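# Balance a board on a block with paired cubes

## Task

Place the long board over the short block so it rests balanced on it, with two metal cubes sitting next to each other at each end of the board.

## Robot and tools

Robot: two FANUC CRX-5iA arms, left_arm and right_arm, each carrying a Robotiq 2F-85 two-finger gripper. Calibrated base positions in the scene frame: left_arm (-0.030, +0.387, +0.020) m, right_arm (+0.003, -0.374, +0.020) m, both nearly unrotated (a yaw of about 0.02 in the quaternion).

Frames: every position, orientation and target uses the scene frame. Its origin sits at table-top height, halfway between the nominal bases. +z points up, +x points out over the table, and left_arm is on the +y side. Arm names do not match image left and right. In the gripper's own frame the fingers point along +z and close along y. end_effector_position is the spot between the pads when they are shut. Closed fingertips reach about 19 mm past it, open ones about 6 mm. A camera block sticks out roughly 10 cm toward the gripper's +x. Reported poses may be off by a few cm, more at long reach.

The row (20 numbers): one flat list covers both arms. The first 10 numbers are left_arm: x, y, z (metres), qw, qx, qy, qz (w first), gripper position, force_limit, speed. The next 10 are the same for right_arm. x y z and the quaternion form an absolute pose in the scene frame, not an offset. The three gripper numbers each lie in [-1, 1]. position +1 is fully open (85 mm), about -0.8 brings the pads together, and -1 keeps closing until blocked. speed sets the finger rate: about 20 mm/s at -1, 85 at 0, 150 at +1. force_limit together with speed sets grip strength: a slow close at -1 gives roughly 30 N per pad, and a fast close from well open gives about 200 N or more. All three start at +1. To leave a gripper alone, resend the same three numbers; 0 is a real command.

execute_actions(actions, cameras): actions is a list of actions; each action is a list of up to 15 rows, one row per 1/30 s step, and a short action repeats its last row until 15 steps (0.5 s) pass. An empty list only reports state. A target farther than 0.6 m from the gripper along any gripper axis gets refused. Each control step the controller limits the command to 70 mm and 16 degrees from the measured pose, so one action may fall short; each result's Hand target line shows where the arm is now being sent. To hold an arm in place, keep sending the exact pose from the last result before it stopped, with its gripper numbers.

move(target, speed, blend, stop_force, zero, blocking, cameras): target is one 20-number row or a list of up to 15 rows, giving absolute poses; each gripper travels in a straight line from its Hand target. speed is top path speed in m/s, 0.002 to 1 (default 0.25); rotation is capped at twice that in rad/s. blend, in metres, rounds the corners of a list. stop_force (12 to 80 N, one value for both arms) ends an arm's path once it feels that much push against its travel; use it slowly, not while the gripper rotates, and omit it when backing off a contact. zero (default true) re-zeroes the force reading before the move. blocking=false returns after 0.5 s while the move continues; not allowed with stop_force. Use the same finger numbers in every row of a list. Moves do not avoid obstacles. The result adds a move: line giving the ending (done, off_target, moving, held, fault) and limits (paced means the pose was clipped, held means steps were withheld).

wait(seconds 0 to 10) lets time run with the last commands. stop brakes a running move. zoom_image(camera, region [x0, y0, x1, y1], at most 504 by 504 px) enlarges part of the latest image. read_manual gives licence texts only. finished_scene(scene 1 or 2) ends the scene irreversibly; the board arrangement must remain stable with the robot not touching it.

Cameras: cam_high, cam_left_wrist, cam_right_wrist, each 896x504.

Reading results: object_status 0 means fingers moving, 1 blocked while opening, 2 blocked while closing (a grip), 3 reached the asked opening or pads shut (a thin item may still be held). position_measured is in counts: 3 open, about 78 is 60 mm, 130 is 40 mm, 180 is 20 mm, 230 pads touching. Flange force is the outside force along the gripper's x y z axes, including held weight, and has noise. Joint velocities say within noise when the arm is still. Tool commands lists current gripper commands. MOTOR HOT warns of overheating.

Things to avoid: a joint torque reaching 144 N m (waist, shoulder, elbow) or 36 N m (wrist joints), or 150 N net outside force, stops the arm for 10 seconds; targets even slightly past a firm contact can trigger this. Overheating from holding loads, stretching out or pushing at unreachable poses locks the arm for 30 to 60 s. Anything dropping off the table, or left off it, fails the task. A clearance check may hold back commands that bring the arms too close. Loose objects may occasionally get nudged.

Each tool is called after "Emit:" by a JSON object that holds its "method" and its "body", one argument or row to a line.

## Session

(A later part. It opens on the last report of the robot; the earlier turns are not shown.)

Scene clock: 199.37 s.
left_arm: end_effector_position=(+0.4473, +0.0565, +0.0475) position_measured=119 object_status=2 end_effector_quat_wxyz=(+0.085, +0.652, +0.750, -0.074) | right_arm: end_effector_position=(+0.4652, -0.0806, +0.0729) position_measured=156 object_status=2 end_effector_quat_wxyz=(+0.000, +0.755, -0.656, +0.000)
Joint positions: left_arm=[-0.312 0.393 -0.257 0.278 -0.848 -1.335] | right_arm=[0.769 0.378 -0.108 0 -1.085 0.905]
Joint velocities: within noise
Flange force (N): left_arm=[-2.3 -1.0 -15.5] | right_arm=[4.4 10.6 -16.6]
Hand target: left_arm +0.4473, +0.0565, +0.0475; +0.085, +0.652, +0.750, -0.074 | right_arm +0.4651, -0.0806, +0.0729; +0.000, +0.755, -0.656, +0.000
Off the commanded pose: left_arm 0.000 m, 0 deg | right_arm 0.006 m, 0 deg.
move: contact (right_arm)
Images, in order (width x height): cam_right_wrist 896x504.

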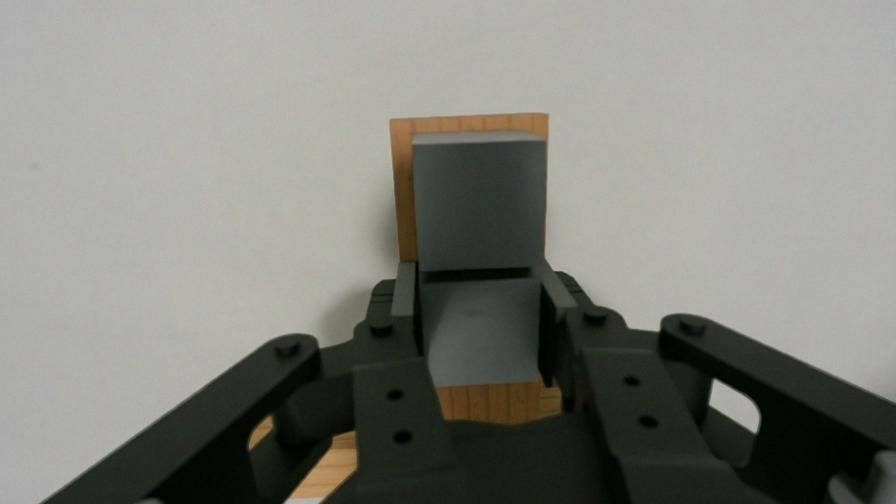

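Emit:
{"method": "move", "body": {
  "target": [
    [0.4473,0.0565,0.0475,0.0854,0.6519,0.7499,-0.0743,-1,-0.6,-1,0.4651,-0.0806,0.0745,0,-0.7547,0.6561,0,-1,-0.6,-1],
    [0.4473,0.0565,0.0475,0.0854,0.6519,0.7499,-0.0743,-1,-0.6,-1,0.4654,-0.0828,0.0737,0,-0.7547,0.6561,0,-1,-0.6,-1],
    [0.4473,0.0565,0.0475,0.0854,0.6519,0.7499,-0.0743,-1,-0.6,-1,0.4654,-0.0828,0.0737,0,-0.7547,0.6561,0,0.05,-0.6,-1]
  ],
  "speed": 0.01,
  "cameras": ["cam_right_wrist"]
}}

Emit:
{"method": "wait", "body": {
  "seconds": 0.2,
  "cameras": []
}}

Emit:
{"method": "move", "body": {
  "target": [
    [0.4473,0.0565,0.0475,0.0854,0.6519,0.7499,-0.0743,-1,-0.6,-1,0.4654,-0.0828,0.135,0,-0.7547,0.6561,0,0.05,-0.6,0],
    [0.4473,0.0565,0.0475,0.0854,0.6519,0.7499,-0.0743,-1,-0.6,-1,0.4624,-0.0613,0.140,0.0743,-0.7499,0.6519,0.0854,0.05,-0.6,0],
    [0.4473,0.0565,0.0475,0.0854,0.6519,0.7499,-0.0743,-1,-0.6,-1,0.4624,-0.0613,0.140,0.0743,-0.7499,0.6519,0.0854,1,-0.6,0]
  ],
  "speed": 0.1,
  "cameras": ["cam_right_wrist"]
}}

Emit:
{"method": "move", "body": {
  "target": [0.4473,0.0565,0.0475,0.0854,0.6519,0.7499,-0.0743,-1,-0.6,-1,0.4596,-0.0412,0.0475,0.0743,-0.7499,0.6519,0.0854,1,-0.6,0],
  "speed": 0.07,
  "cameras": ["cam_right_wrist","cam_left_wrist"]
}}

Scene clock: 214.50 s.
left_arm: end_effector_position=(+0.4473, +0.0565, +0.0475) position_measured=119 object_status=2 end_effector_quat_wxyz=(+0.085, +0.652, +0.750, -0.074) | right_arm: end_effector_position=(+0.4654, -0.0828, +0.0737) position_measured=123 object_status=0 end_effector_quat_wxyz=(+0.000, +0.755, -0.656, +0.000)
Joint positions: left_arm=[-0.312 0.393 -0.257 0.278 -0.848 -1.335] | right_arm=[0.765 0.375 -0.11 0 -1.086 0.908]
Joint velocities: within noise
Flange force (N): left_arm=[-1.9 3.1 1.8] | right_arm=[2.6 8.3 -1.9]
Hand target: left_arm +0.4473, +0.0565, +0.0475; +0.085, +0.652, +0.750, -0.074 | right_arm +0.4654, -0.0828, +0.0737; +0.000, +0.755, -0.656, +0.000
Off the commanded pose: left_arm 0.000 m, 0 deg | right_arm 0.000 m, 0 deg.
move: done
Images, in order (width x height): cam_right_wrist 896x504.

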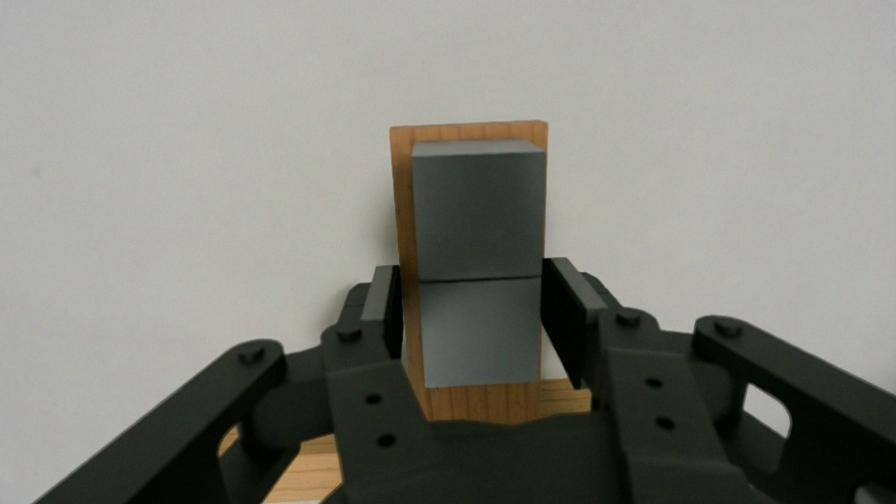

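Scene clock: 214.70 s.
left_arm: end_effector_position=(+0.4473, +0.0565, +0.0475) position_measured=119 object_status=2 end_effector_quat_wxyz=(+0.085, +0.652, +0.750, -0.074) | right_arm: end_effector_position=(+0.4654, -0.0828, +0.0737) position_measured=123 object_status=3 end_effector_quat_wxyz=(+0.000, +0.755, -0.656, +0.000)
Joint positions: left_arm=[-0.312 0.393 -0.257 0.278 -0.848 -1.335] | right_arm=[0.765 0.375 -0.11 0 -1.086 0.908]
Joint velocities: within noise
Flange force (N): left_arm=[-2.3 4.1 2.3] | right_arm=[2.5 8.5 -1.8]
Hand target: left_arm +0.4473, +0.0565, +0.0475; +0.085, +0.652, +0.750, -0.074 | right_arm +0.4654, -0.0828, +0.0737; +0.000, +0.755, -0.656, +0.000
Tool commands: left_gripper/position=-1.0 left_gripper/force_limit=-0.6 left_gripper/speed=-1.0 right_gripper/position=+0.05 right_gripper/force_limit=-0.6 right_gripper/speed=-1.0
Off the commanded pose: left_arm 0.000 m, 0 deg | right_arm 0.000 m, 0 deg.
wait: 0.20 s; at rest by 0.17 s
No camera images: "cameras" was empty.

Scene clock: 217.63 s.
left_arm: end_effector_position=(+0.4473, +0.0565, +0.0475) position_measured=119 object_status=2 end_effector_quat_wxyz=(+0.085, +0.652, +0.750, -0.074) | right_arm: end_effector_position=(+0.4624, -0.0613, +0.1400) position_measured=3 object_status=0 end_effector_quat_wxyz=(-0.074, +0.750, -0.652, -0.085)
Joint positions: left_arm=[-0.312 0.393 -0.257 0.278 -0.848 -1.335] | right_arm=[0.684 0.273 -0.033 -0.208 -1.146 1.064]
Joint velocities: within noise
Flange force (N): left_arm=[-2.4 3.2 1.9] | right_arm=[1.7 9.0 -0.5]
Hand target: left_arm +0.4473, +0.0565, +0.0475; +0.085, +0.652, +0.750, -0.074 | right_arm +0.4624, -0.0613, +0.1400; -0.074, +0.750, -0.652, -0.085
Off the commanded pose: left_arm 0.000 m, 0 deg | right_arm 0.000 m, 0 deg.
move: done
Images, in order (width x height): cam_right_wrist 896x504.

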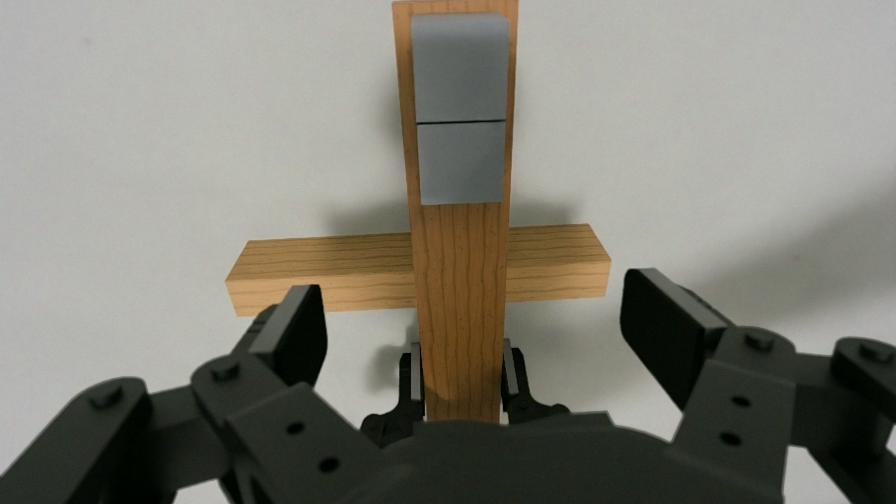

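Scene clock: 219.27 s.
left_arm: end_effector_position=(+0.4473, +0.0565, +0.0475) position_measured=119 object_status=2 end_effector_quat_wxyz=(+0.085, +0.652, +0.750, -0.074) | right_arm: end_effector_position=(+0.4596, -0.0412, +0.0475) position_measured=3 object_status=3 end_effector_quat_wxyz=(-0.074, +0.750, -0.652, -0.085)
Joint positions: left_arm=[-0.312 0.393 -0.257 0.278 -0.848 -1.335] | right_arm=[0.716 0.392 -0.108 -0.228 -0.951 1.08]
Joint velocities: within noise
Flange force (N): left_arm=[-1.9 3.9 1.5] | right_arm=[1.5 8.4 -2.6]
Hand target: left_arm +0.4473, +0.0565, +0.0475; +0.085, +0.652, +0.750, -0.074 | right_arm +0.4596, -0.0412, +0.0475; -0.074, +0.750, -0.652, -0.085
Off the commanded pose: left_arm 0.000 m, 0 deg | right_arm 0.000 m, 0 deg.
move: done
Images, in order (width x height): cam_left_wrist 896x504, cam_right_wrist 896x504.

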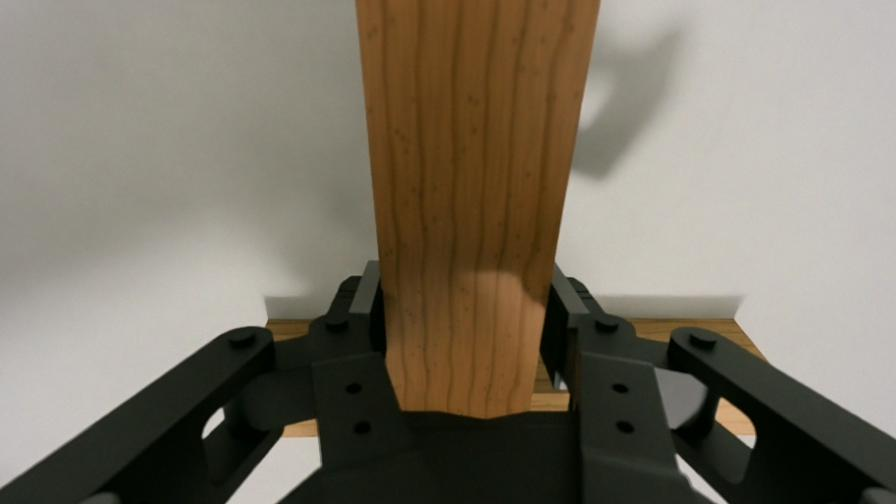

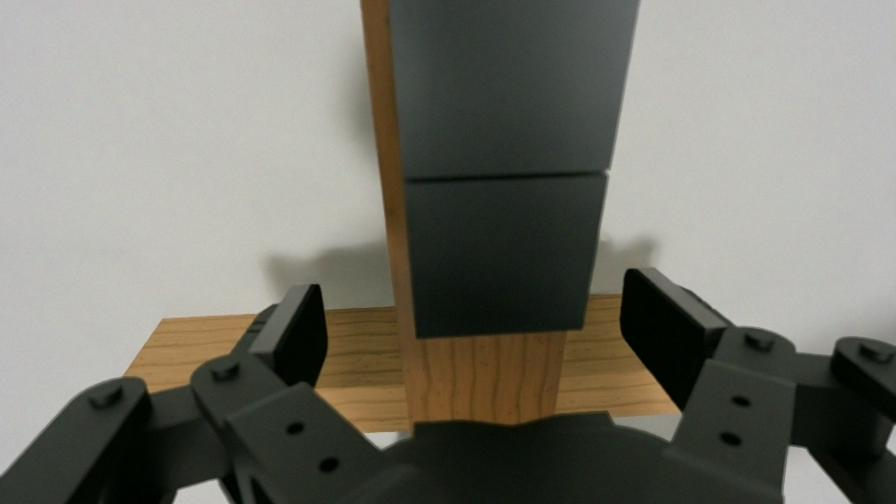

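Emit:
{"method": "move", "body": {
  "target": [
    [0.4473,0.0565,0.0475,0.0854,0.6519,0.7499,-0.0743,-1,-0.6,-1,0.4582,-0.0414,0.0475,0.0743,-0.7499,0.6519,0.0854,1,-0.6,-1],
    [0.4473,0.0565,0.0475,0.0854,0.6519,0.7499,-0.0743,-1,-0.6,-1,0.4582,-0.0414,0.0475,0.0743,-0.7499,0.6519,0.0854,-1,-0.6,-1]
  ],
  "speed": 0.03,
  "cameras": ["cam_right_wrist"]
}}

Emit:
{"method": "wait", "body": {
  "seconds": 0.3,
  "cameras": ["cam_right_wrist"]
}}

Scene clock: 229.03 s.
left_arm: end_effector_position=(+0.4473, +0.0565, +0.0475) position_measured=119 object_status=2 end_effector_quat_wxyz=(+0.085, +0.652, +0.750, -0.074) | right_arm: end_effector_position=(+0.4582, -0.0414, +0.0475) position_measured=119 object_status=0 end_effector_quat_wxyz=(-0.074, +0.750, -0.652, -0.085)
Joint positions: left_arm=[-0.312 0.393 -0.257 0.278 -0.848 -1.335] | right_arm=[0.717 0.389 -0.112 -0.228 -0.949 1.078]
Joint velocities: within noise
Flange force (N): left_arm=[-0.5 2.4 -1.8] | right_arm=[3.2 7.2 -7.9]
Hand target: left_arm +0.4473, +0.0565, +0.0475; +0.085, +0.652, +0.750, -0.074 | right_arm +0.4582, -0.0414, +0.0475; -0.074, +0.750, -0.652, -0.085
Off the commanded pose: left_arm 0.000 m, 0 deg | right_arm 0.000 m, 0 deg.
move: done
Images, in order (width x height): cam_right_wrist 896x504.

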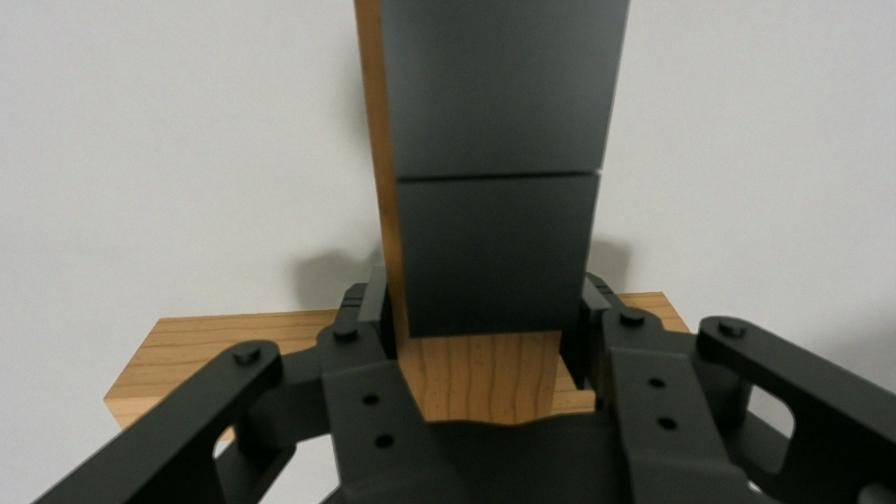

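Scene clock: 229.33 s.
left_arm: end_effector_position=(+0.4473, +0.0565, +0.0475) position_measured=119 object_status=2 end_effector_quat_wxyz=(+0.085, +0.652, +0.750, -0.074) | right_arm: end_effector_position=(+0.4582, -0.0414, +0.0475) position_measured=119 object_status=2 end_effector_quat_wxyz=(-0.074, +0.750, -0.652, -0.085)
Joint positions: left_arm=[-0.312 0.393 -0.257 0.278 -0.848 -1.335] | right_arm=[0.717 0.389 -0.112 -0.228 -0.949 1.078]
Joint velocities: within noise
Flange force (N): left_arm=[-1.3 3.0 -1.5] | right_arm=[3.2 7.1 -8.2]
Hand target: left_arm +0.4473, +0.0565, +0.0475; +0.085, +0.652, +0.750, -0.074 | right_arm +0.4582, -0.0414, +0.0475; -0.074, +0.750, -0.652, -0.085
Tool commands: left_gripper/position=-1.0 left_gripper/force_limit=-0.6 left_gripper/speed=-1.0 right_gripper/position=-1.0 right_gripper/force_limit=-0.6 right_gripper/speed=-1.0
Off the commanded pose: left_arm 0.000 m, 0 deg | right_arm 0.000 m, 0 deg.
wait: 0.30 s; at rest by 0.17 s
Images, in order (width x height): cam_right_wrist 896x504.

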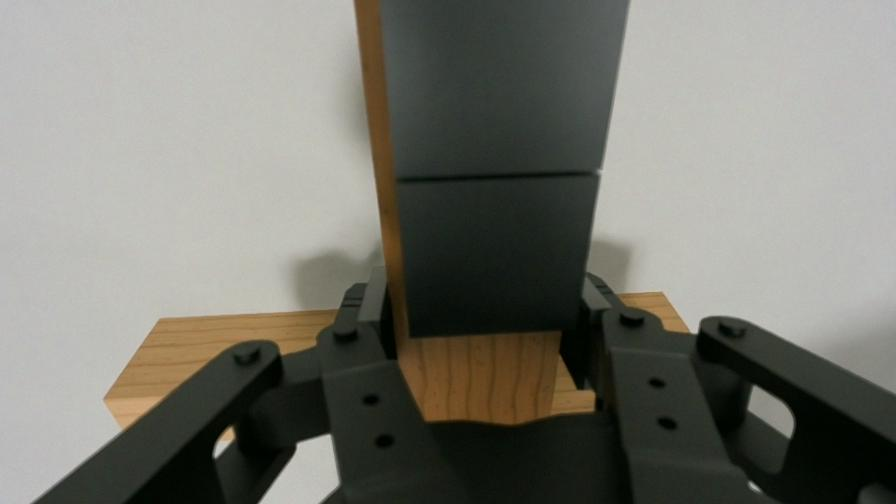

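Emit:
{"method": "move", "body": {
  "target": [
    [0.4473,0.0565,0.0475,0.0854,0.6519,0.7499,-0.0743,-1,-0.6,-1,0.4582,-0.0414,0.0475,0.0743,-0.7499,0.6519,0.0854,-1,-0.6,-1],
    [0.4473,0.0565,0.0475,0.0854,0.6519,0.7499,-0.0743,0.9,-0.6,-1,0.4582,-0.0414,0.0475,0.0743,-0.7499,0.6519,0.0854,-1,-0.6,-1]
  ],
  "speed": 0.04,
  "cameras": ["cam_left_wrist"]
}}

Emit:
{"method": "move", "body": {
  "target": [
    [0.4442,0.0788,0.145,0.0854,0.6519,0.7499,-0.0743,0.9,-0.6,0,0.4582,-0.0414,0.0475,0.0743,-0.7499,0.6519,0.0854,-1,-0.6,-1],
    [0.455,0.20,0.20,0,0.6947,0.7193,0,1,-0.6,0,0.4582,-0.0414,0.0475,0.0743,-0.7499,0.6519,0.0854,-1,-0.6,-1]
  ],
  "speed": [0.08,0.2]
}}

Emit:
{"method": "zoom_image", "body": {
  "camera": "cam_left_wrist",
  "region": [250, 50, 750, 430]
}}

Scene clock: 240.33 s.
left_arm: end_effector_position=(+0.4473, +0.0565, +0.0475) position_measured=16 object_status=0 end_effector_quat_wxyz=(+0.085, +0.652, +0.750, -0.074) | right_arm: end_effector_position=(+0.4582, -0.0414, +0.0475) position_measured=119 object_status=2 end_effector_quat_wxyz=(-0.074, +0.750, -0.652, -0.085)
Joint positions: left_arm=[-0.312 0.393 -0.257 0.278 -0.848 -1.335] | right_arm=[0.717 0.389 -0.112 -0.228 -0.95 1.078]
Joint velocities: within noise
Flange force (N): left_arm=[-1.9 3.9 5.5] | right_arm=[1.7 8.6 -1.3]
Hand target: left_arm +0.4473, +0.0565, +0.0475; +0.085, +0.652, +0.750, -0.074 | right_arm +0.4582, -0.0414, +0.0475; -0.074, +0.750, -0.652, -0.085
Off the commanded pose: left_arm 0.000 m, 0 deg | right_arm 0.000 m, 0 deg.
move: done
Images, in order (width x height): cam_left_wrist 896x504.

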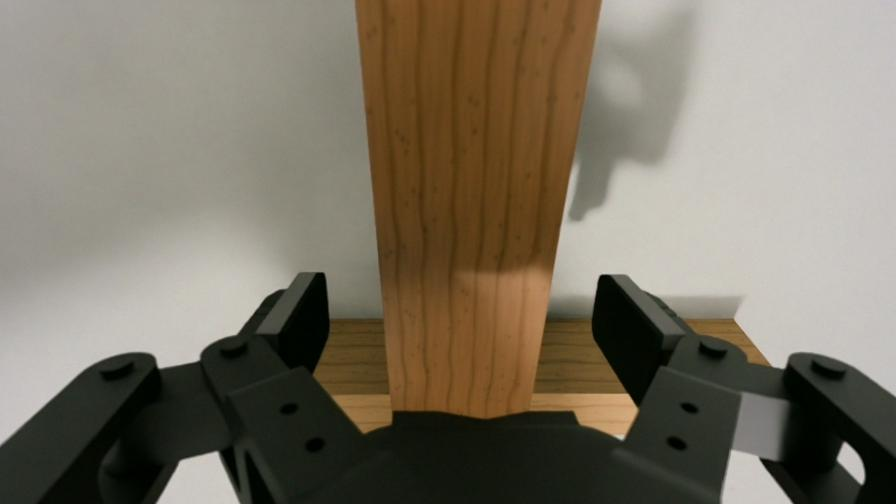

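Scene clock: 243.13 s.
left_arm: end_effector_position=(+0.4550, +0.2000, +0.2000) position_measured=3 object_status=3 end_effector_quat_wxyz=(+0.000, +0.695, +0.719, +0.000) | right_arm: end_effector_position=(+0.4582, -0.0414, +0.0475) position_measured=119 object_status=2 end_effector_quat_wxyz=(-0.074, +0.750, -0.652, -0.085)
Joint positions: left_arm=[-0.154 0.206 -0.014 0 -1.351 -1.42] | right_arm=[0.717 0.389 -0.112 -0.228 -0.95 1.078]
Joint velocities: within noise
Flange force (N): left_arm=[-2.3 4.5 2.1] | right_arm=[1.6 8.1 -1.0]
Hand target: left_arm +0.4550, +0.2000, +0.2000; +0.000, +0.695, +0.719, +0.000 | right_arm +0.4582, -0.0414, +0.0475; -0.074, +0.750, -0.652, -0.085
Off the commanded pose: left_arm 0.000 m, 0 deg | right_arm 0.000 m, 0 deg.
move: done

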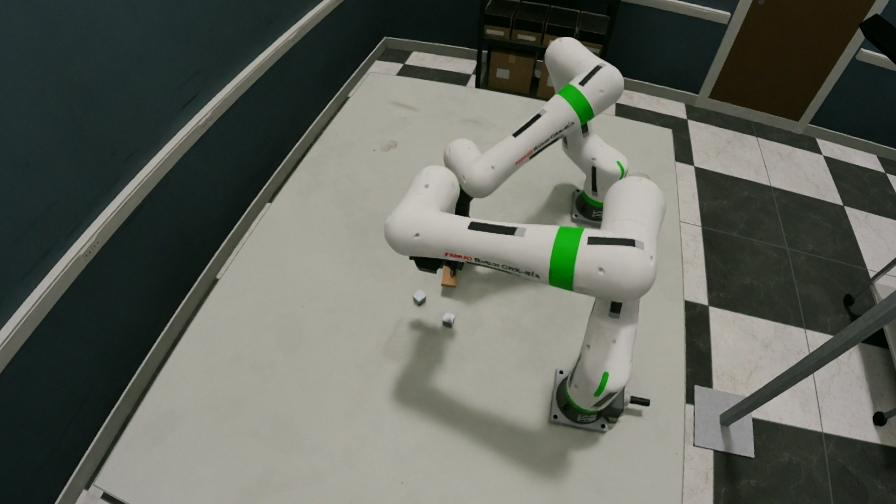

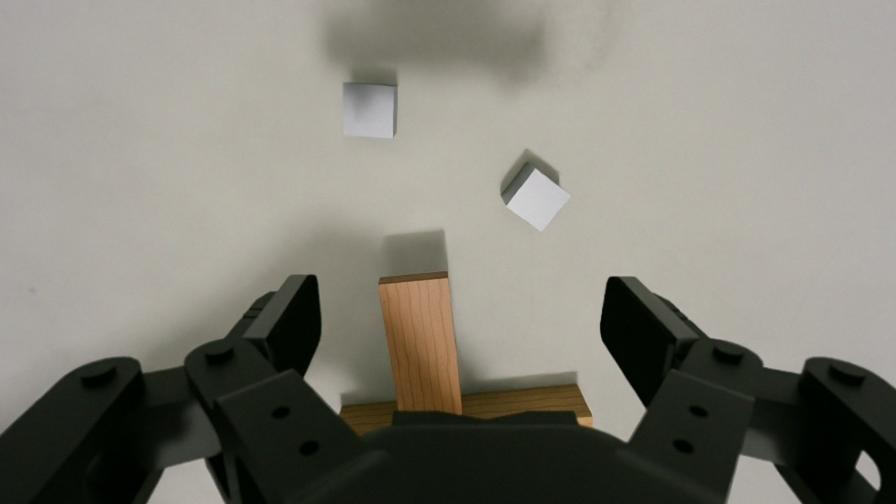

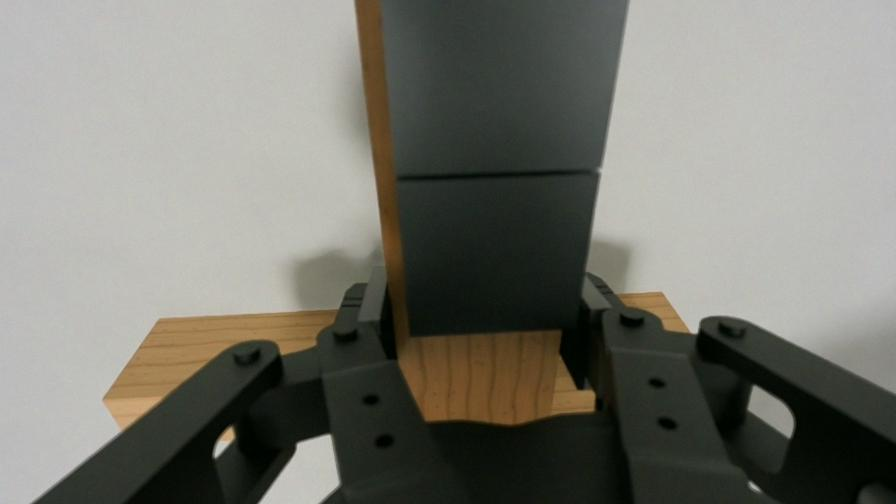

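Scaled by 1.008 from the camera's 896x504 image, which has a finer 1280x720 frame.

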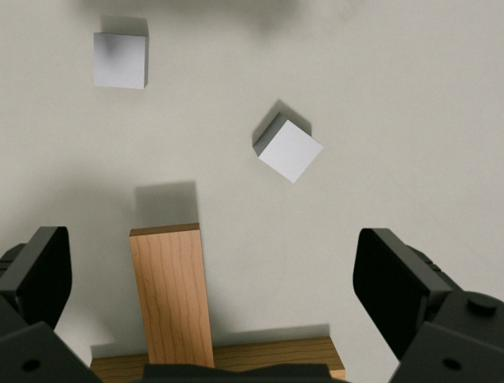

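Emit:
{"method": "move", "body": {
  "target": [0.513,0.1945,0.12,0,0.8788,0.4772,0,1,-0.6,0,0.4582,-0.0414,0.0475,0.0743,-0.7499,0.6519,0.0854,-1,-0.6,-1],
  "speed": 0.2,
  "cameras": ["cam_left_wrist"]
}}

Scene clock: 261.33 s.
left_arm: end_effector_position=(+0.5130, +0.1945, +0.1200) position_measured=3 object_status=3 end_effector_quat_wxyz=(+0.000, +0.879, +0.477, +0.000) | right_arm: end_effector_position=(+0.4582, -0.0414, +0.0475) position_measured=119 object_status=2 end_effector_quat_wxyz=(-0.074, +0.750, -0.652, -0.085)
Joint positions: left_arm=[-0.152 0.397 0.039 0 -1.213 -2.033] | right_arm=[0.717 0.389 -0.112 -0.228 -0.95 1.078]
Joint velocities: within noise
Flange force (N): left_arm=[1.1 5.9 3.6] | right_arm=[1.7 8.6 -1.0]
Hand target: left_arm +0.5130, +0.1945, +0.1200; +0.000, +0.879, +0.477, +0.000 | right_arm +0.4582, -0.0414, +0.0475; -0.074, +0.750, -0.652, -0.085
Off the commanded pose: left_arm 0.000 m, 0 deg | right_arm 0.000 m, 0 deg.
move: done
Images, in order (width x height): cam_left_wrist 896x504.

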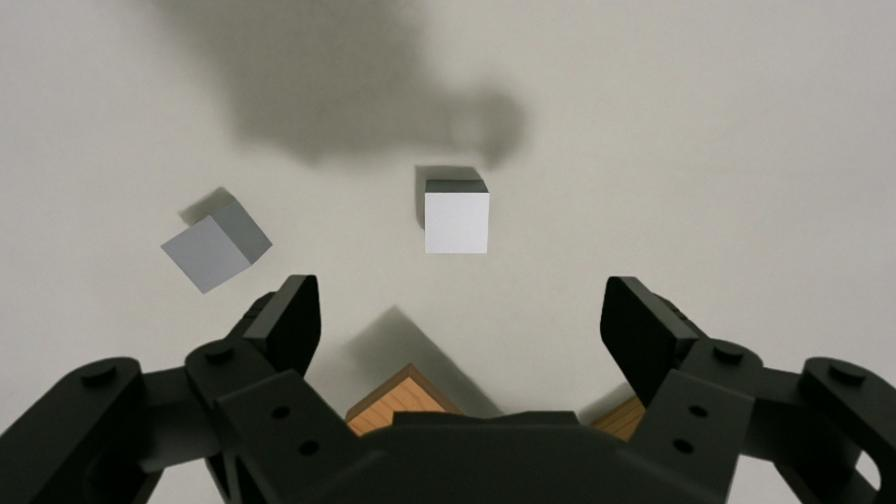

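Emit:
{"method": "move", "body": {
  "target": [
    [0.5152,0.1942,0.08,0,0.8788,0.4772,0,1,-0.6,-1,0.4582,-0.0414,0.0475,0.0743,-0.7499,0.6519,0.0854,-1,-0.6,-1],
    [0.5152,0.1942,0.021,0,0.8788,0.4772,0,1,-0.6,-1,0.4582,-0.0414,0.0475,0.0743,-0.7499,0.6519,0.0854,-1,-0.6,-1],
    [0.5152,0.1942,0.021,0,0.8788,0.4772,0,-1,-0.6,-1,0.4582,-0.0414,0.0475,0.0743,-0.7499,0.6519,0.0854,-1,-0.6,-1]
  ],
  "speed": 0.12,
  "cameras": ["cam_left_wrist"]
}}

Emit:
{"method": "wait", "body": {
  "seconds": 0.2,
  "cameras": []
}}

Emit:
{"method": "move", "body": {
  "target": [
    [0.5152,0.1942,0.13,0,0.8788,0.4772,0,-1,-0.6,-1,0.4582,-0.0414,0.0475,0.0743,-0.7499,0.6519,0.0854,-1,-0.6,-1],
    [0.4383,0.1213,0.13,0,0.6561,0.7547,0,-1,-0.6,-1,0.4582,-0.0414,0.0475,0.0743,-0.7499,0.6519,0.0854,-1,-0.6,-1],
    [0.4383,0.1213,0.080,0,0.6561,0.7547,0,-1,-0.6,-1,0.4582,-0.0414,0.0475,0.0743,-0.7499,0.6519,0.0854,-1,-0.6,-1]
  ],
  "speed": [0.12,0.2,0.08],
  "blend": [0.02,0,0]
}}

Emit:
{"method": "zoom_image", "body": {
  "camera": "cam_left_wrist",
  "region": [340, 150, 600, 440]
}}

Scene clock: 273.93 s.
left_arm: end_effector_position=(+0.5152, +0.1942, +0.0210) position_measured=156 object_status=2 end_effector_quat_wxyz=(+0.000, +0.879, +0.477, +0.000) | right_arm: end_effector_position=(+0.4582, -0.0414, +0.0475) position_measured=119 object_status=2 end_effector_quat_wxyz=(-0.074, +0.750, -0.652, -0.085)
Joint positions: left_arm=[-0.152 0.51 -0.053 0 -1.008 -2.033] | right_arm=[0.717 0.389 -0.112 -0.228 -0.95 1.078]
Joint velocities: within noise
Flange force (N): left_arm=[0.9 5.6 2.9] | right_arm=[1.9 8.0 -1.1]
Hand target: left_arm +0.5152, +0.1942, +0.0210; +0.000, +0.879, +0.477, +0.000 | right_arm +0.4582, -0.0414, +0.0475; -0.074, +0.750, -0.652, -0.085
Off the commanded pose: left_arm 0.000 m, 0 deg | right_arm 0.000 m, 0 deg.
move: done
Images, in order (width x height): cam_left_wrist 896x504.

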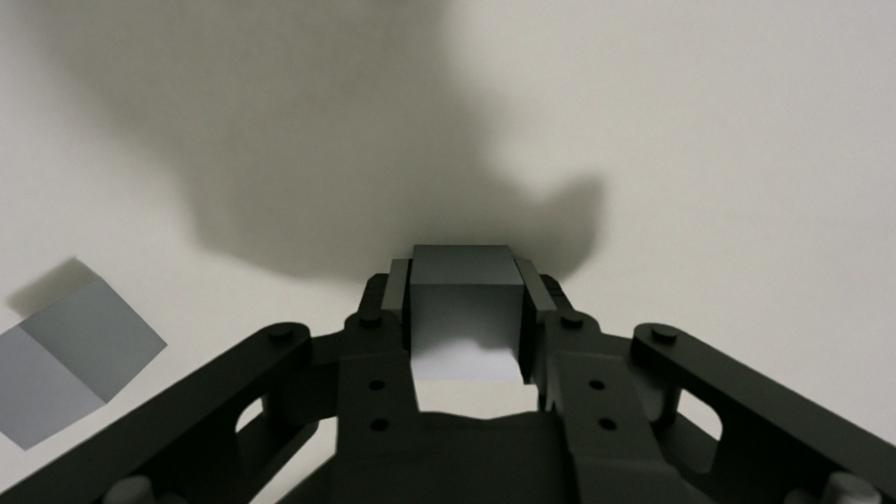

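Scene clock: 274.13 s.
left_arm: end_effector_position=(+0.5152, +0.1942, +0.0210) position_measured=156 object_status=2 end_effector_quat_wxyz=(+0.000, +0.879, +0.477, +0.000) | right_arm: end_effector_position=(+0.4582, -0.0414, +0.0475) position_measured=119 object_status=2 end_effector_quat_wxyz=(-0.074, +0.750, -0.652, -0.085)
Joint positions: left_arm=[-0.152 0.51 -0.053 0 -1.008 -2.033] | right_arm=[0.717 0.389 -0.112 -0.228 -0.95 1.078]
Joint velocities: within noise
Flange force (N): left_arm=[1.1 5.5 2.3] | right_arm=[1.7 8.6 -1.2]
Hand target: left_arm +0.5152, +0.1942, +0.0210; +0.000, +0.879, +0.477, +0.000 | right_arm +0.4582, -0.0414, +0.0475; -0.074, +0.750, -0.652, -0.085
Tool commands: left_gripper/position=-1.0 left_gripper/force_limit=-0.6 left_gripper/speed=-1.0 right_gripper/position=-1.0 right_gripper/force_limit=-0.6 right_gripper/speed=-1.0
Off the commanded pose: left_arm 0.000 m, 0 deg | right_arm 0.000 m, 0 deg.
wait: 0.20 s; at rest by 0.17 s
No camera images: "cameras" was empty.

Scene clock: 277.83 s.
left_arm: end_effector_position=(+0.4383, +0.1213, +0.0800) position_measured=156 object_status=2 end_effector_quat_wxyz=(+0.000, +0.656, +0.755, +0.000) | right_arm: end_effector_position=(+0.4582, -0.0414, +0.0475) position_measured=119 object_status=2 end_effector_quat_wxyz=(-0.074, +0.750, -0.652, -0.085)
Joint positions: left_arm=[-0.311 0.351 -0.127 0 -1.093 -1.159] | right_arm=[0.717 0.389 -0.112 -0.228 -0.95 1.078]
Joint velocities: within noise
Flange force (N): left_arm=[-3.7 4.4 5.4] | right_arm=[1.9 8.4 -1.4]
Hand target: left_arm +0.4383, +0.1213, +0.0800; +0.000, +0.656, +0.755, +0.000 | right_arm +0.4582, -0.0414, +0.0475; -0.074, +0.750, -0.652, -0.085
Off the commanded pose: left_arm 0.000 m, 0 deg | right_arm 0.000 m, 0 deg.
move: done

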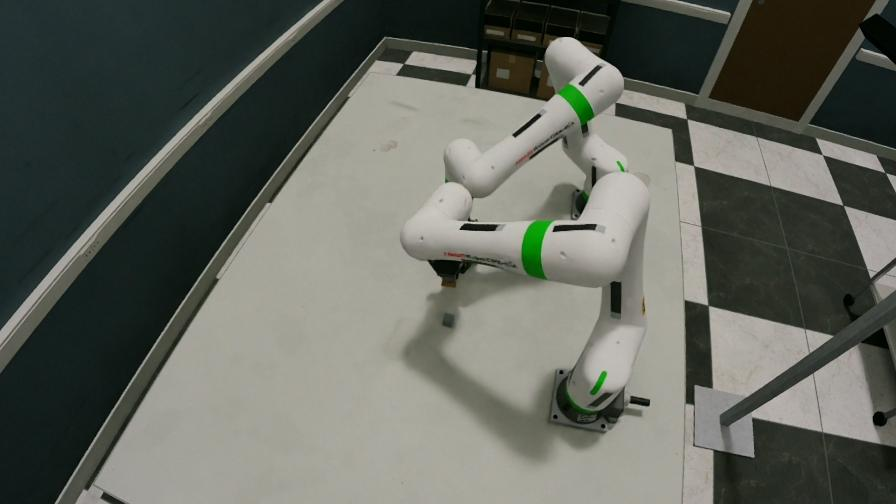

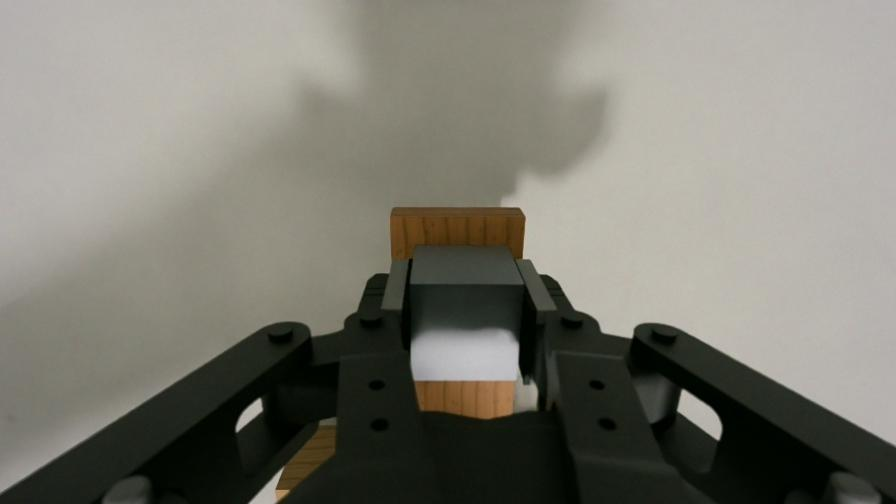

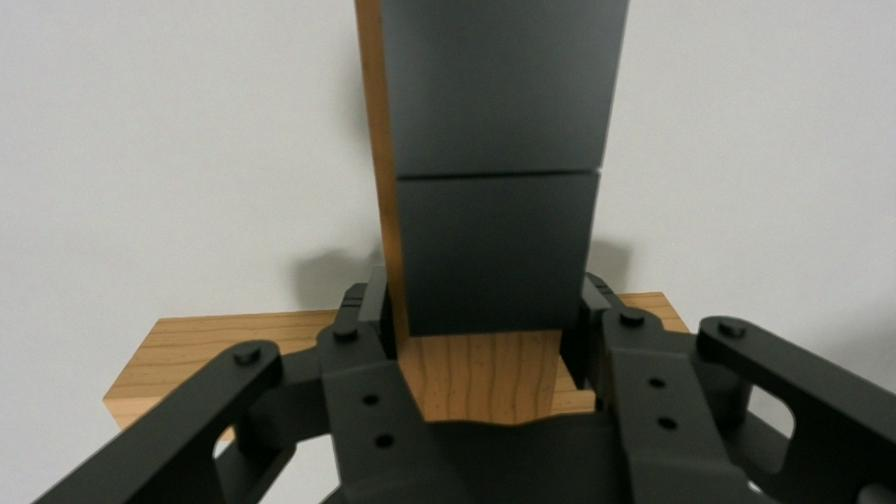

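Scaled by 1.738 from the camera's 896x504 image, which has a finer 1280x720 frame.

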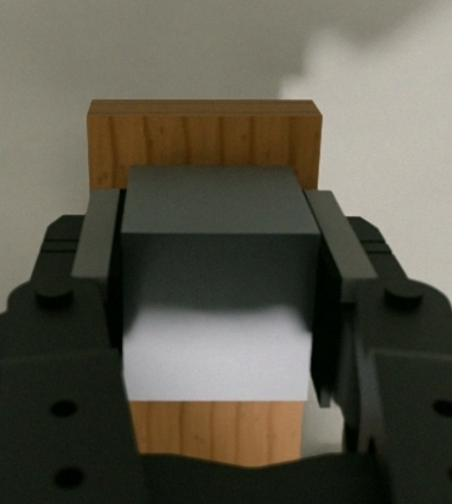

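Emit:
{"method": "move", "body": {
  "target": [0.4373,0.1212,0.0775,0,0.6561,0.7547,0,-1,-0.6,-1,0.4582,-0.0414,0.0475,0.0743,-0.7499,0.6519,0.0854,-1,-0.6,-1],
  "speed": 0.05,
  "cameras": []
}}

Emit:
{"method": "move", "body": {
  "target": [0.4373,0.1212,0.067,0,0.6561,0.7547,0,-1,-0.6,-1,0.4582,-0.0414,0.0475,0.0743,-0.7499,0.6519,0.0854,-1,-0.6,-1],
  "speed": 0.006,
  "stop_force": 12,
  "cameras": ["cam_right_wrist","cam_left_wrist"]
}}

Scene clock: 285.17 s.
left_arm: end_effector_position=(+0.4373, +0.1212, +0.0775) position_measured=156 object_status=2 end_effector_quat_wxyz=(+0.000, +0.656, +0.755, +0.000) | right_arm: end_effector_position=(+0.4582, -0.0414, +0.0475) position_measured=119 object_status=2 end_effector_quat_wxyz=(-0.074, +0.750, -0.652, -0.085)
Joint positions: left_arm=[-0.312 0.352 -0.132 0 -1.087 -1.158] | right_arm=[0.717 0.389 -0.112 -0.228 -0.95 1.078]
Joint velocities: within noise
Flange force (N): left_arm=[-3.6 3.6 4.4] | right_arm=[1.9 8.0 -1.3]
Hand target: left_arm +0.4373, +0.1212, +0.0775; +0.000, +0.656, +0.755, +0.000 | right_arm +0.4582, -0.0414, +0.0475; -0.074, +0.750, -0.652, -0.085
Off the commanded pose: left_arm 0.000 m, 0 deg | right_arm 0.000 m, 0 deg.
move: done
No camera images: "cameras" was empty.

Scene clock: 286.67 s.
left_arm: end_effector_position=(+0.4373, +0.1212, +0.0719) position_measured=156 object_status=2 end_effector_quat_wxyz=(+0.000, +0.656, +0.755, +0.000) | right_arm: end_effector_position=(+0.4582, -0.0414, +0.0475) position_measured=119 object_status=2 end_effector_quat_wxyz=(-0.074, +0.750, -0.652, -0.085)
Joint positions: left_arm=[-0.312 0.358 -0.138 0 -1.074 -1.158] | right_arm=[0.717 0.389 -0.112 -0.228 -0.95 1.078]
Joint velocities: within noise
Flange force (N): left_arm=[-0.2 2.4 -9.1] | right_arm=[-2.4 14.5 -25.0]
Hand target: left_arm +0.4373, +0.1212, +0.0719; +0.000, +0.656, +0.755, +0.000 | right_arm +0.4582, -0.0414, +0.0475; -0.074, +0.750, -0.652, -0.085
Off the commanded pose: left_arm 0.005 m, 0 deg | right_arm 0.000 m, 0 deg.
move: contact (left_arm)
Images, in order (width x height): cam_left_wrist 896x504, cam_right_wrist 896x504.

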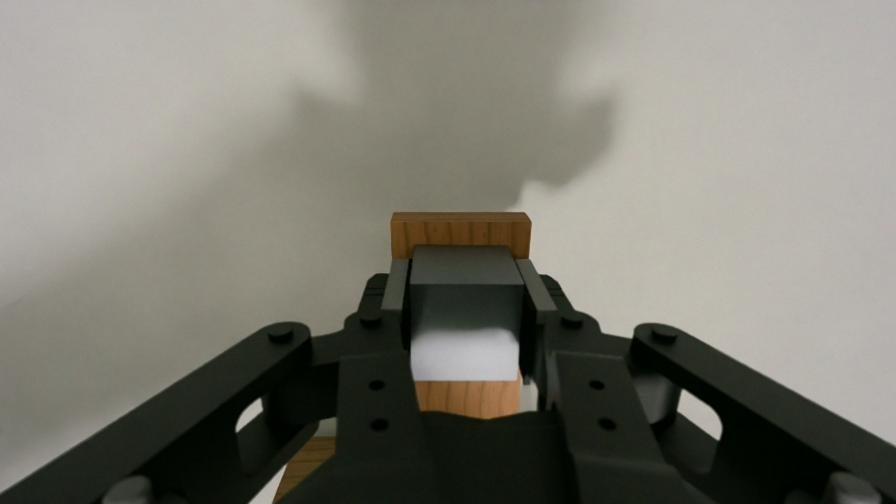

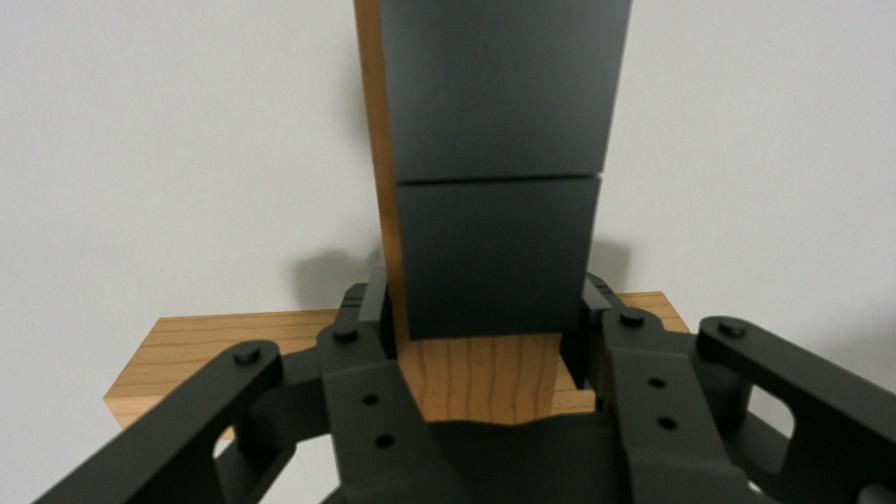

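Emit:
{"method": "move", "body": {
  "target": [
    [0.4373,0.1212,0.0727,0,0.6561,0.7547,0,-1,-0.6,-1,0.4582,-0.0414,0.0475,0.0743,-0.7499,0.6519,0.0854,-1,-0.6,-1],
    [0.4373,0.1212,0.0727,0,0.6561,0.7547,0,0.05,-0.6,-1,0.4582,-0.0414,0.0475,0.0743,-0.7499,0.6519,0.0854,-1,-0.6,-1]
  ],
  "speed": 0.01,
  "cameras": ["cam_left_wrist"]
}}

Emit:
{"method": "wait", "body": {
  "seconds": 0.2,
  "cameras": []
}}

Emit:
{"method": "move", "body": {
  "target": [
    [0.4373,0.1212,0.13,0,0.6561,0.7547,0,0.05,-0.6,0,0.4582,-0.0414,0.0475,0.0743,-0.7499,0.6519,0.0854,-1,-0.6,-1],
    [0.4053,0.2458,0.12,0,0.7071,0.7071,0,0.05,-0.6,0,0.4582,-0.0414,0.0475,0.0743,-0.7499,0.6519,0.0854,-1,-0.6,-1],
    [0.4053,0.2458,0.12,0,0.7071,0.7071,0,1,-0.6,0,0.4582,-0.0414,0.0475,0.0743,-0.7499,0.6519,0.0854,-1,-0.6,-1]
  ],
  "speed": [0.1,0.2,0.2]
}}

Scene clock: 295.73 s.
left_arm: end_effector_position=(+0.4373, +0.1212, +0.0727) position_measured=123 object_status=0 end_effector_quat_wxyz=(+0.000, +0.656, +0.755, +0.000) | right_arm: end_effector_position=(+0.4582, -0.0414, +0.0475) position_measured=119 object_status=2 end_effector_quat_wxyz=(-0.074, +0.750, -0.652, -0.085)
Joint positions: left_arm=[-0.312 0.357 -0.137 0 -1.076 -1.158] | right_arm=[0.717 0.389 -0.112 -0.228 -0.95 1.078]
Joint velocities: within noise
Flange force (N): left_arm=[-3.6 4.2 4.5] | right_arm=[1.1 8.5 -3.2]
Hand target: left_arm +0.4373, +0.1212, +0.0727; +0.000, +0.656, +0.755, +0.000 | right_arm +0.4582, -0.0414, +0.0475; -0.074, +0.750, -0.652, -0.085
Off the commanded pose: left_arm 0.000 m, 0 deg | right_arm 0.000 m, 0 deg.
move: done
Images, in order (width x height): cam_left_wrist 896x504.

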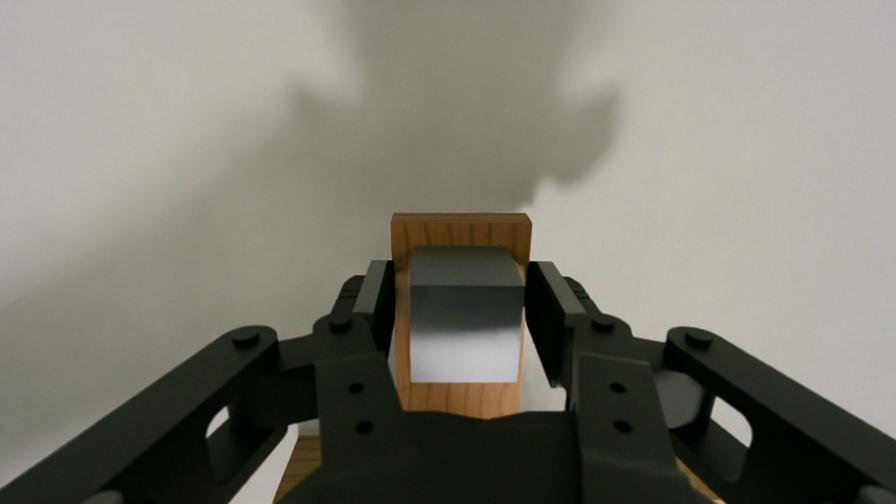

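Scene clock: 295.93 s.
left_arm: end_effector_position=(+0.4373, +0.1212, +0.0727) position_measured=123 object_status=3 end_effector_quat_wxyz=(+0.000, +0.656, +0.755, +0.000) | right_arm: end_effector_position=(+0.4582, -0.0414, +0.0475) position_measured=119 object_status=2 end_effector_quat_wxyz=(-0.074, +0.750, -0.652, -0.085)
Joint positions: left_arm=[-0.312 0.357 -0.137 0 -1.076 -1.158] | right_arm=[0.717 0.389 -0.112 -0.228 -0.95 1.078]
Joint velocities: within noise
Flange force (N): left_arm=[-3.6 4.1 4.4] | right_arm=[1.1 8.6 -3.2]
Hand target: left_arm +0.4373, +0.1212, +0.0727; +0.000, +0.656, +0.755, +0.000 | right_arm +0.4582, -0.0414, +0.0475; -0.074, +0.750, -0.652, -0.085
Tool commands: left_gripper/position=+0.05 left_gripper/force_limit=-0.6 left_gripper/speed=-1.0 right_gripper/position=-1.0 right_gripper/force_limit=-0.6 right_gripper/speed=-1.0
Off the commanded pose: left_arm 0.000 m, 0 deg | right_arm 0.000 m, 0 deg.
wait: 0.20 s; at rest by 0.17 s
No camera images: "cameras" was empty.

Scene clock: 298.47 s.
left_arm: end_effector_position=(+0.4053, +0.2458, +0.1200) position_measured=3 object_status=0 end_effector_quat_wxyz=(+0.000, +0.707, +0.707, +0.000) | right_arm: end_effector_position=(+0.4582, -0.0414, +0.0475) position_measured=119 object_status=2 end_effector_quat_wxyz=(-0.074, +0.750, -0.652, -0.085)
Joint positions: left_arm=[-0.065 0.118 -0.313 0 -1.139 -1.545] | right_arm=[0.717 0.389 -0.112 -0.228 -0.95 1.078]
Joint velocities: within noise
Flange force (N): left_arm=[-1.4 3.8 3.2] | right_arm=[1.4 8.8 -3.2]
Hand target: left_arm +0.4053, +0.2458, +0.1200; +0.000, +0.707, +0.707, +0.000 | right_arm +0.4582, -0.0414, +0.0475; -0.074, +0.750, -0.652, -0.085
Off the commanded pose: left_arm 0.000 m, 0 deg | right_arm 0.000 m, 0 deg.
move: done

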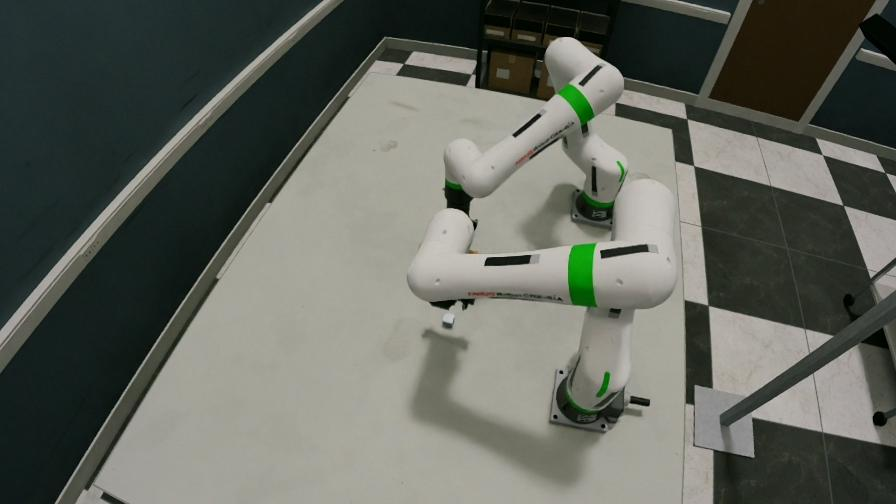

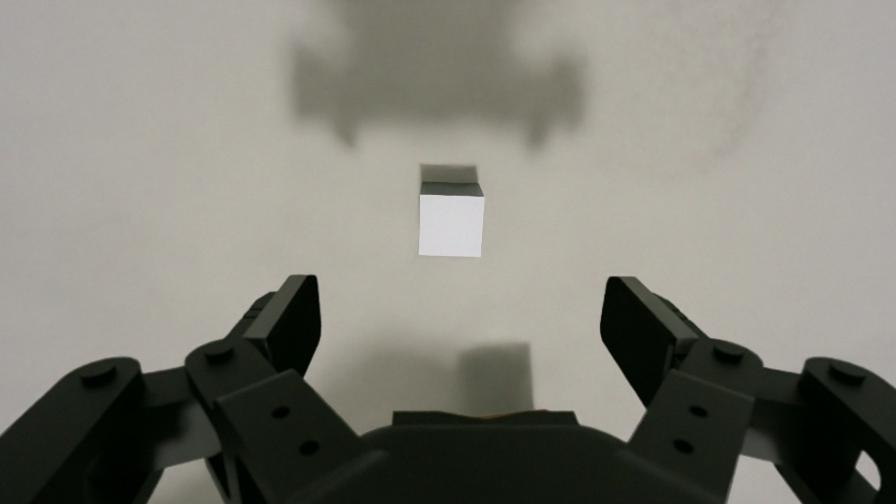

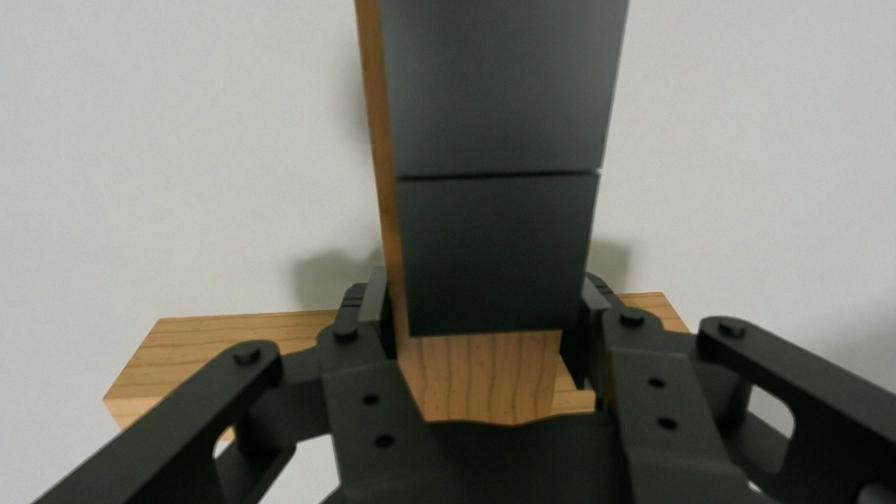

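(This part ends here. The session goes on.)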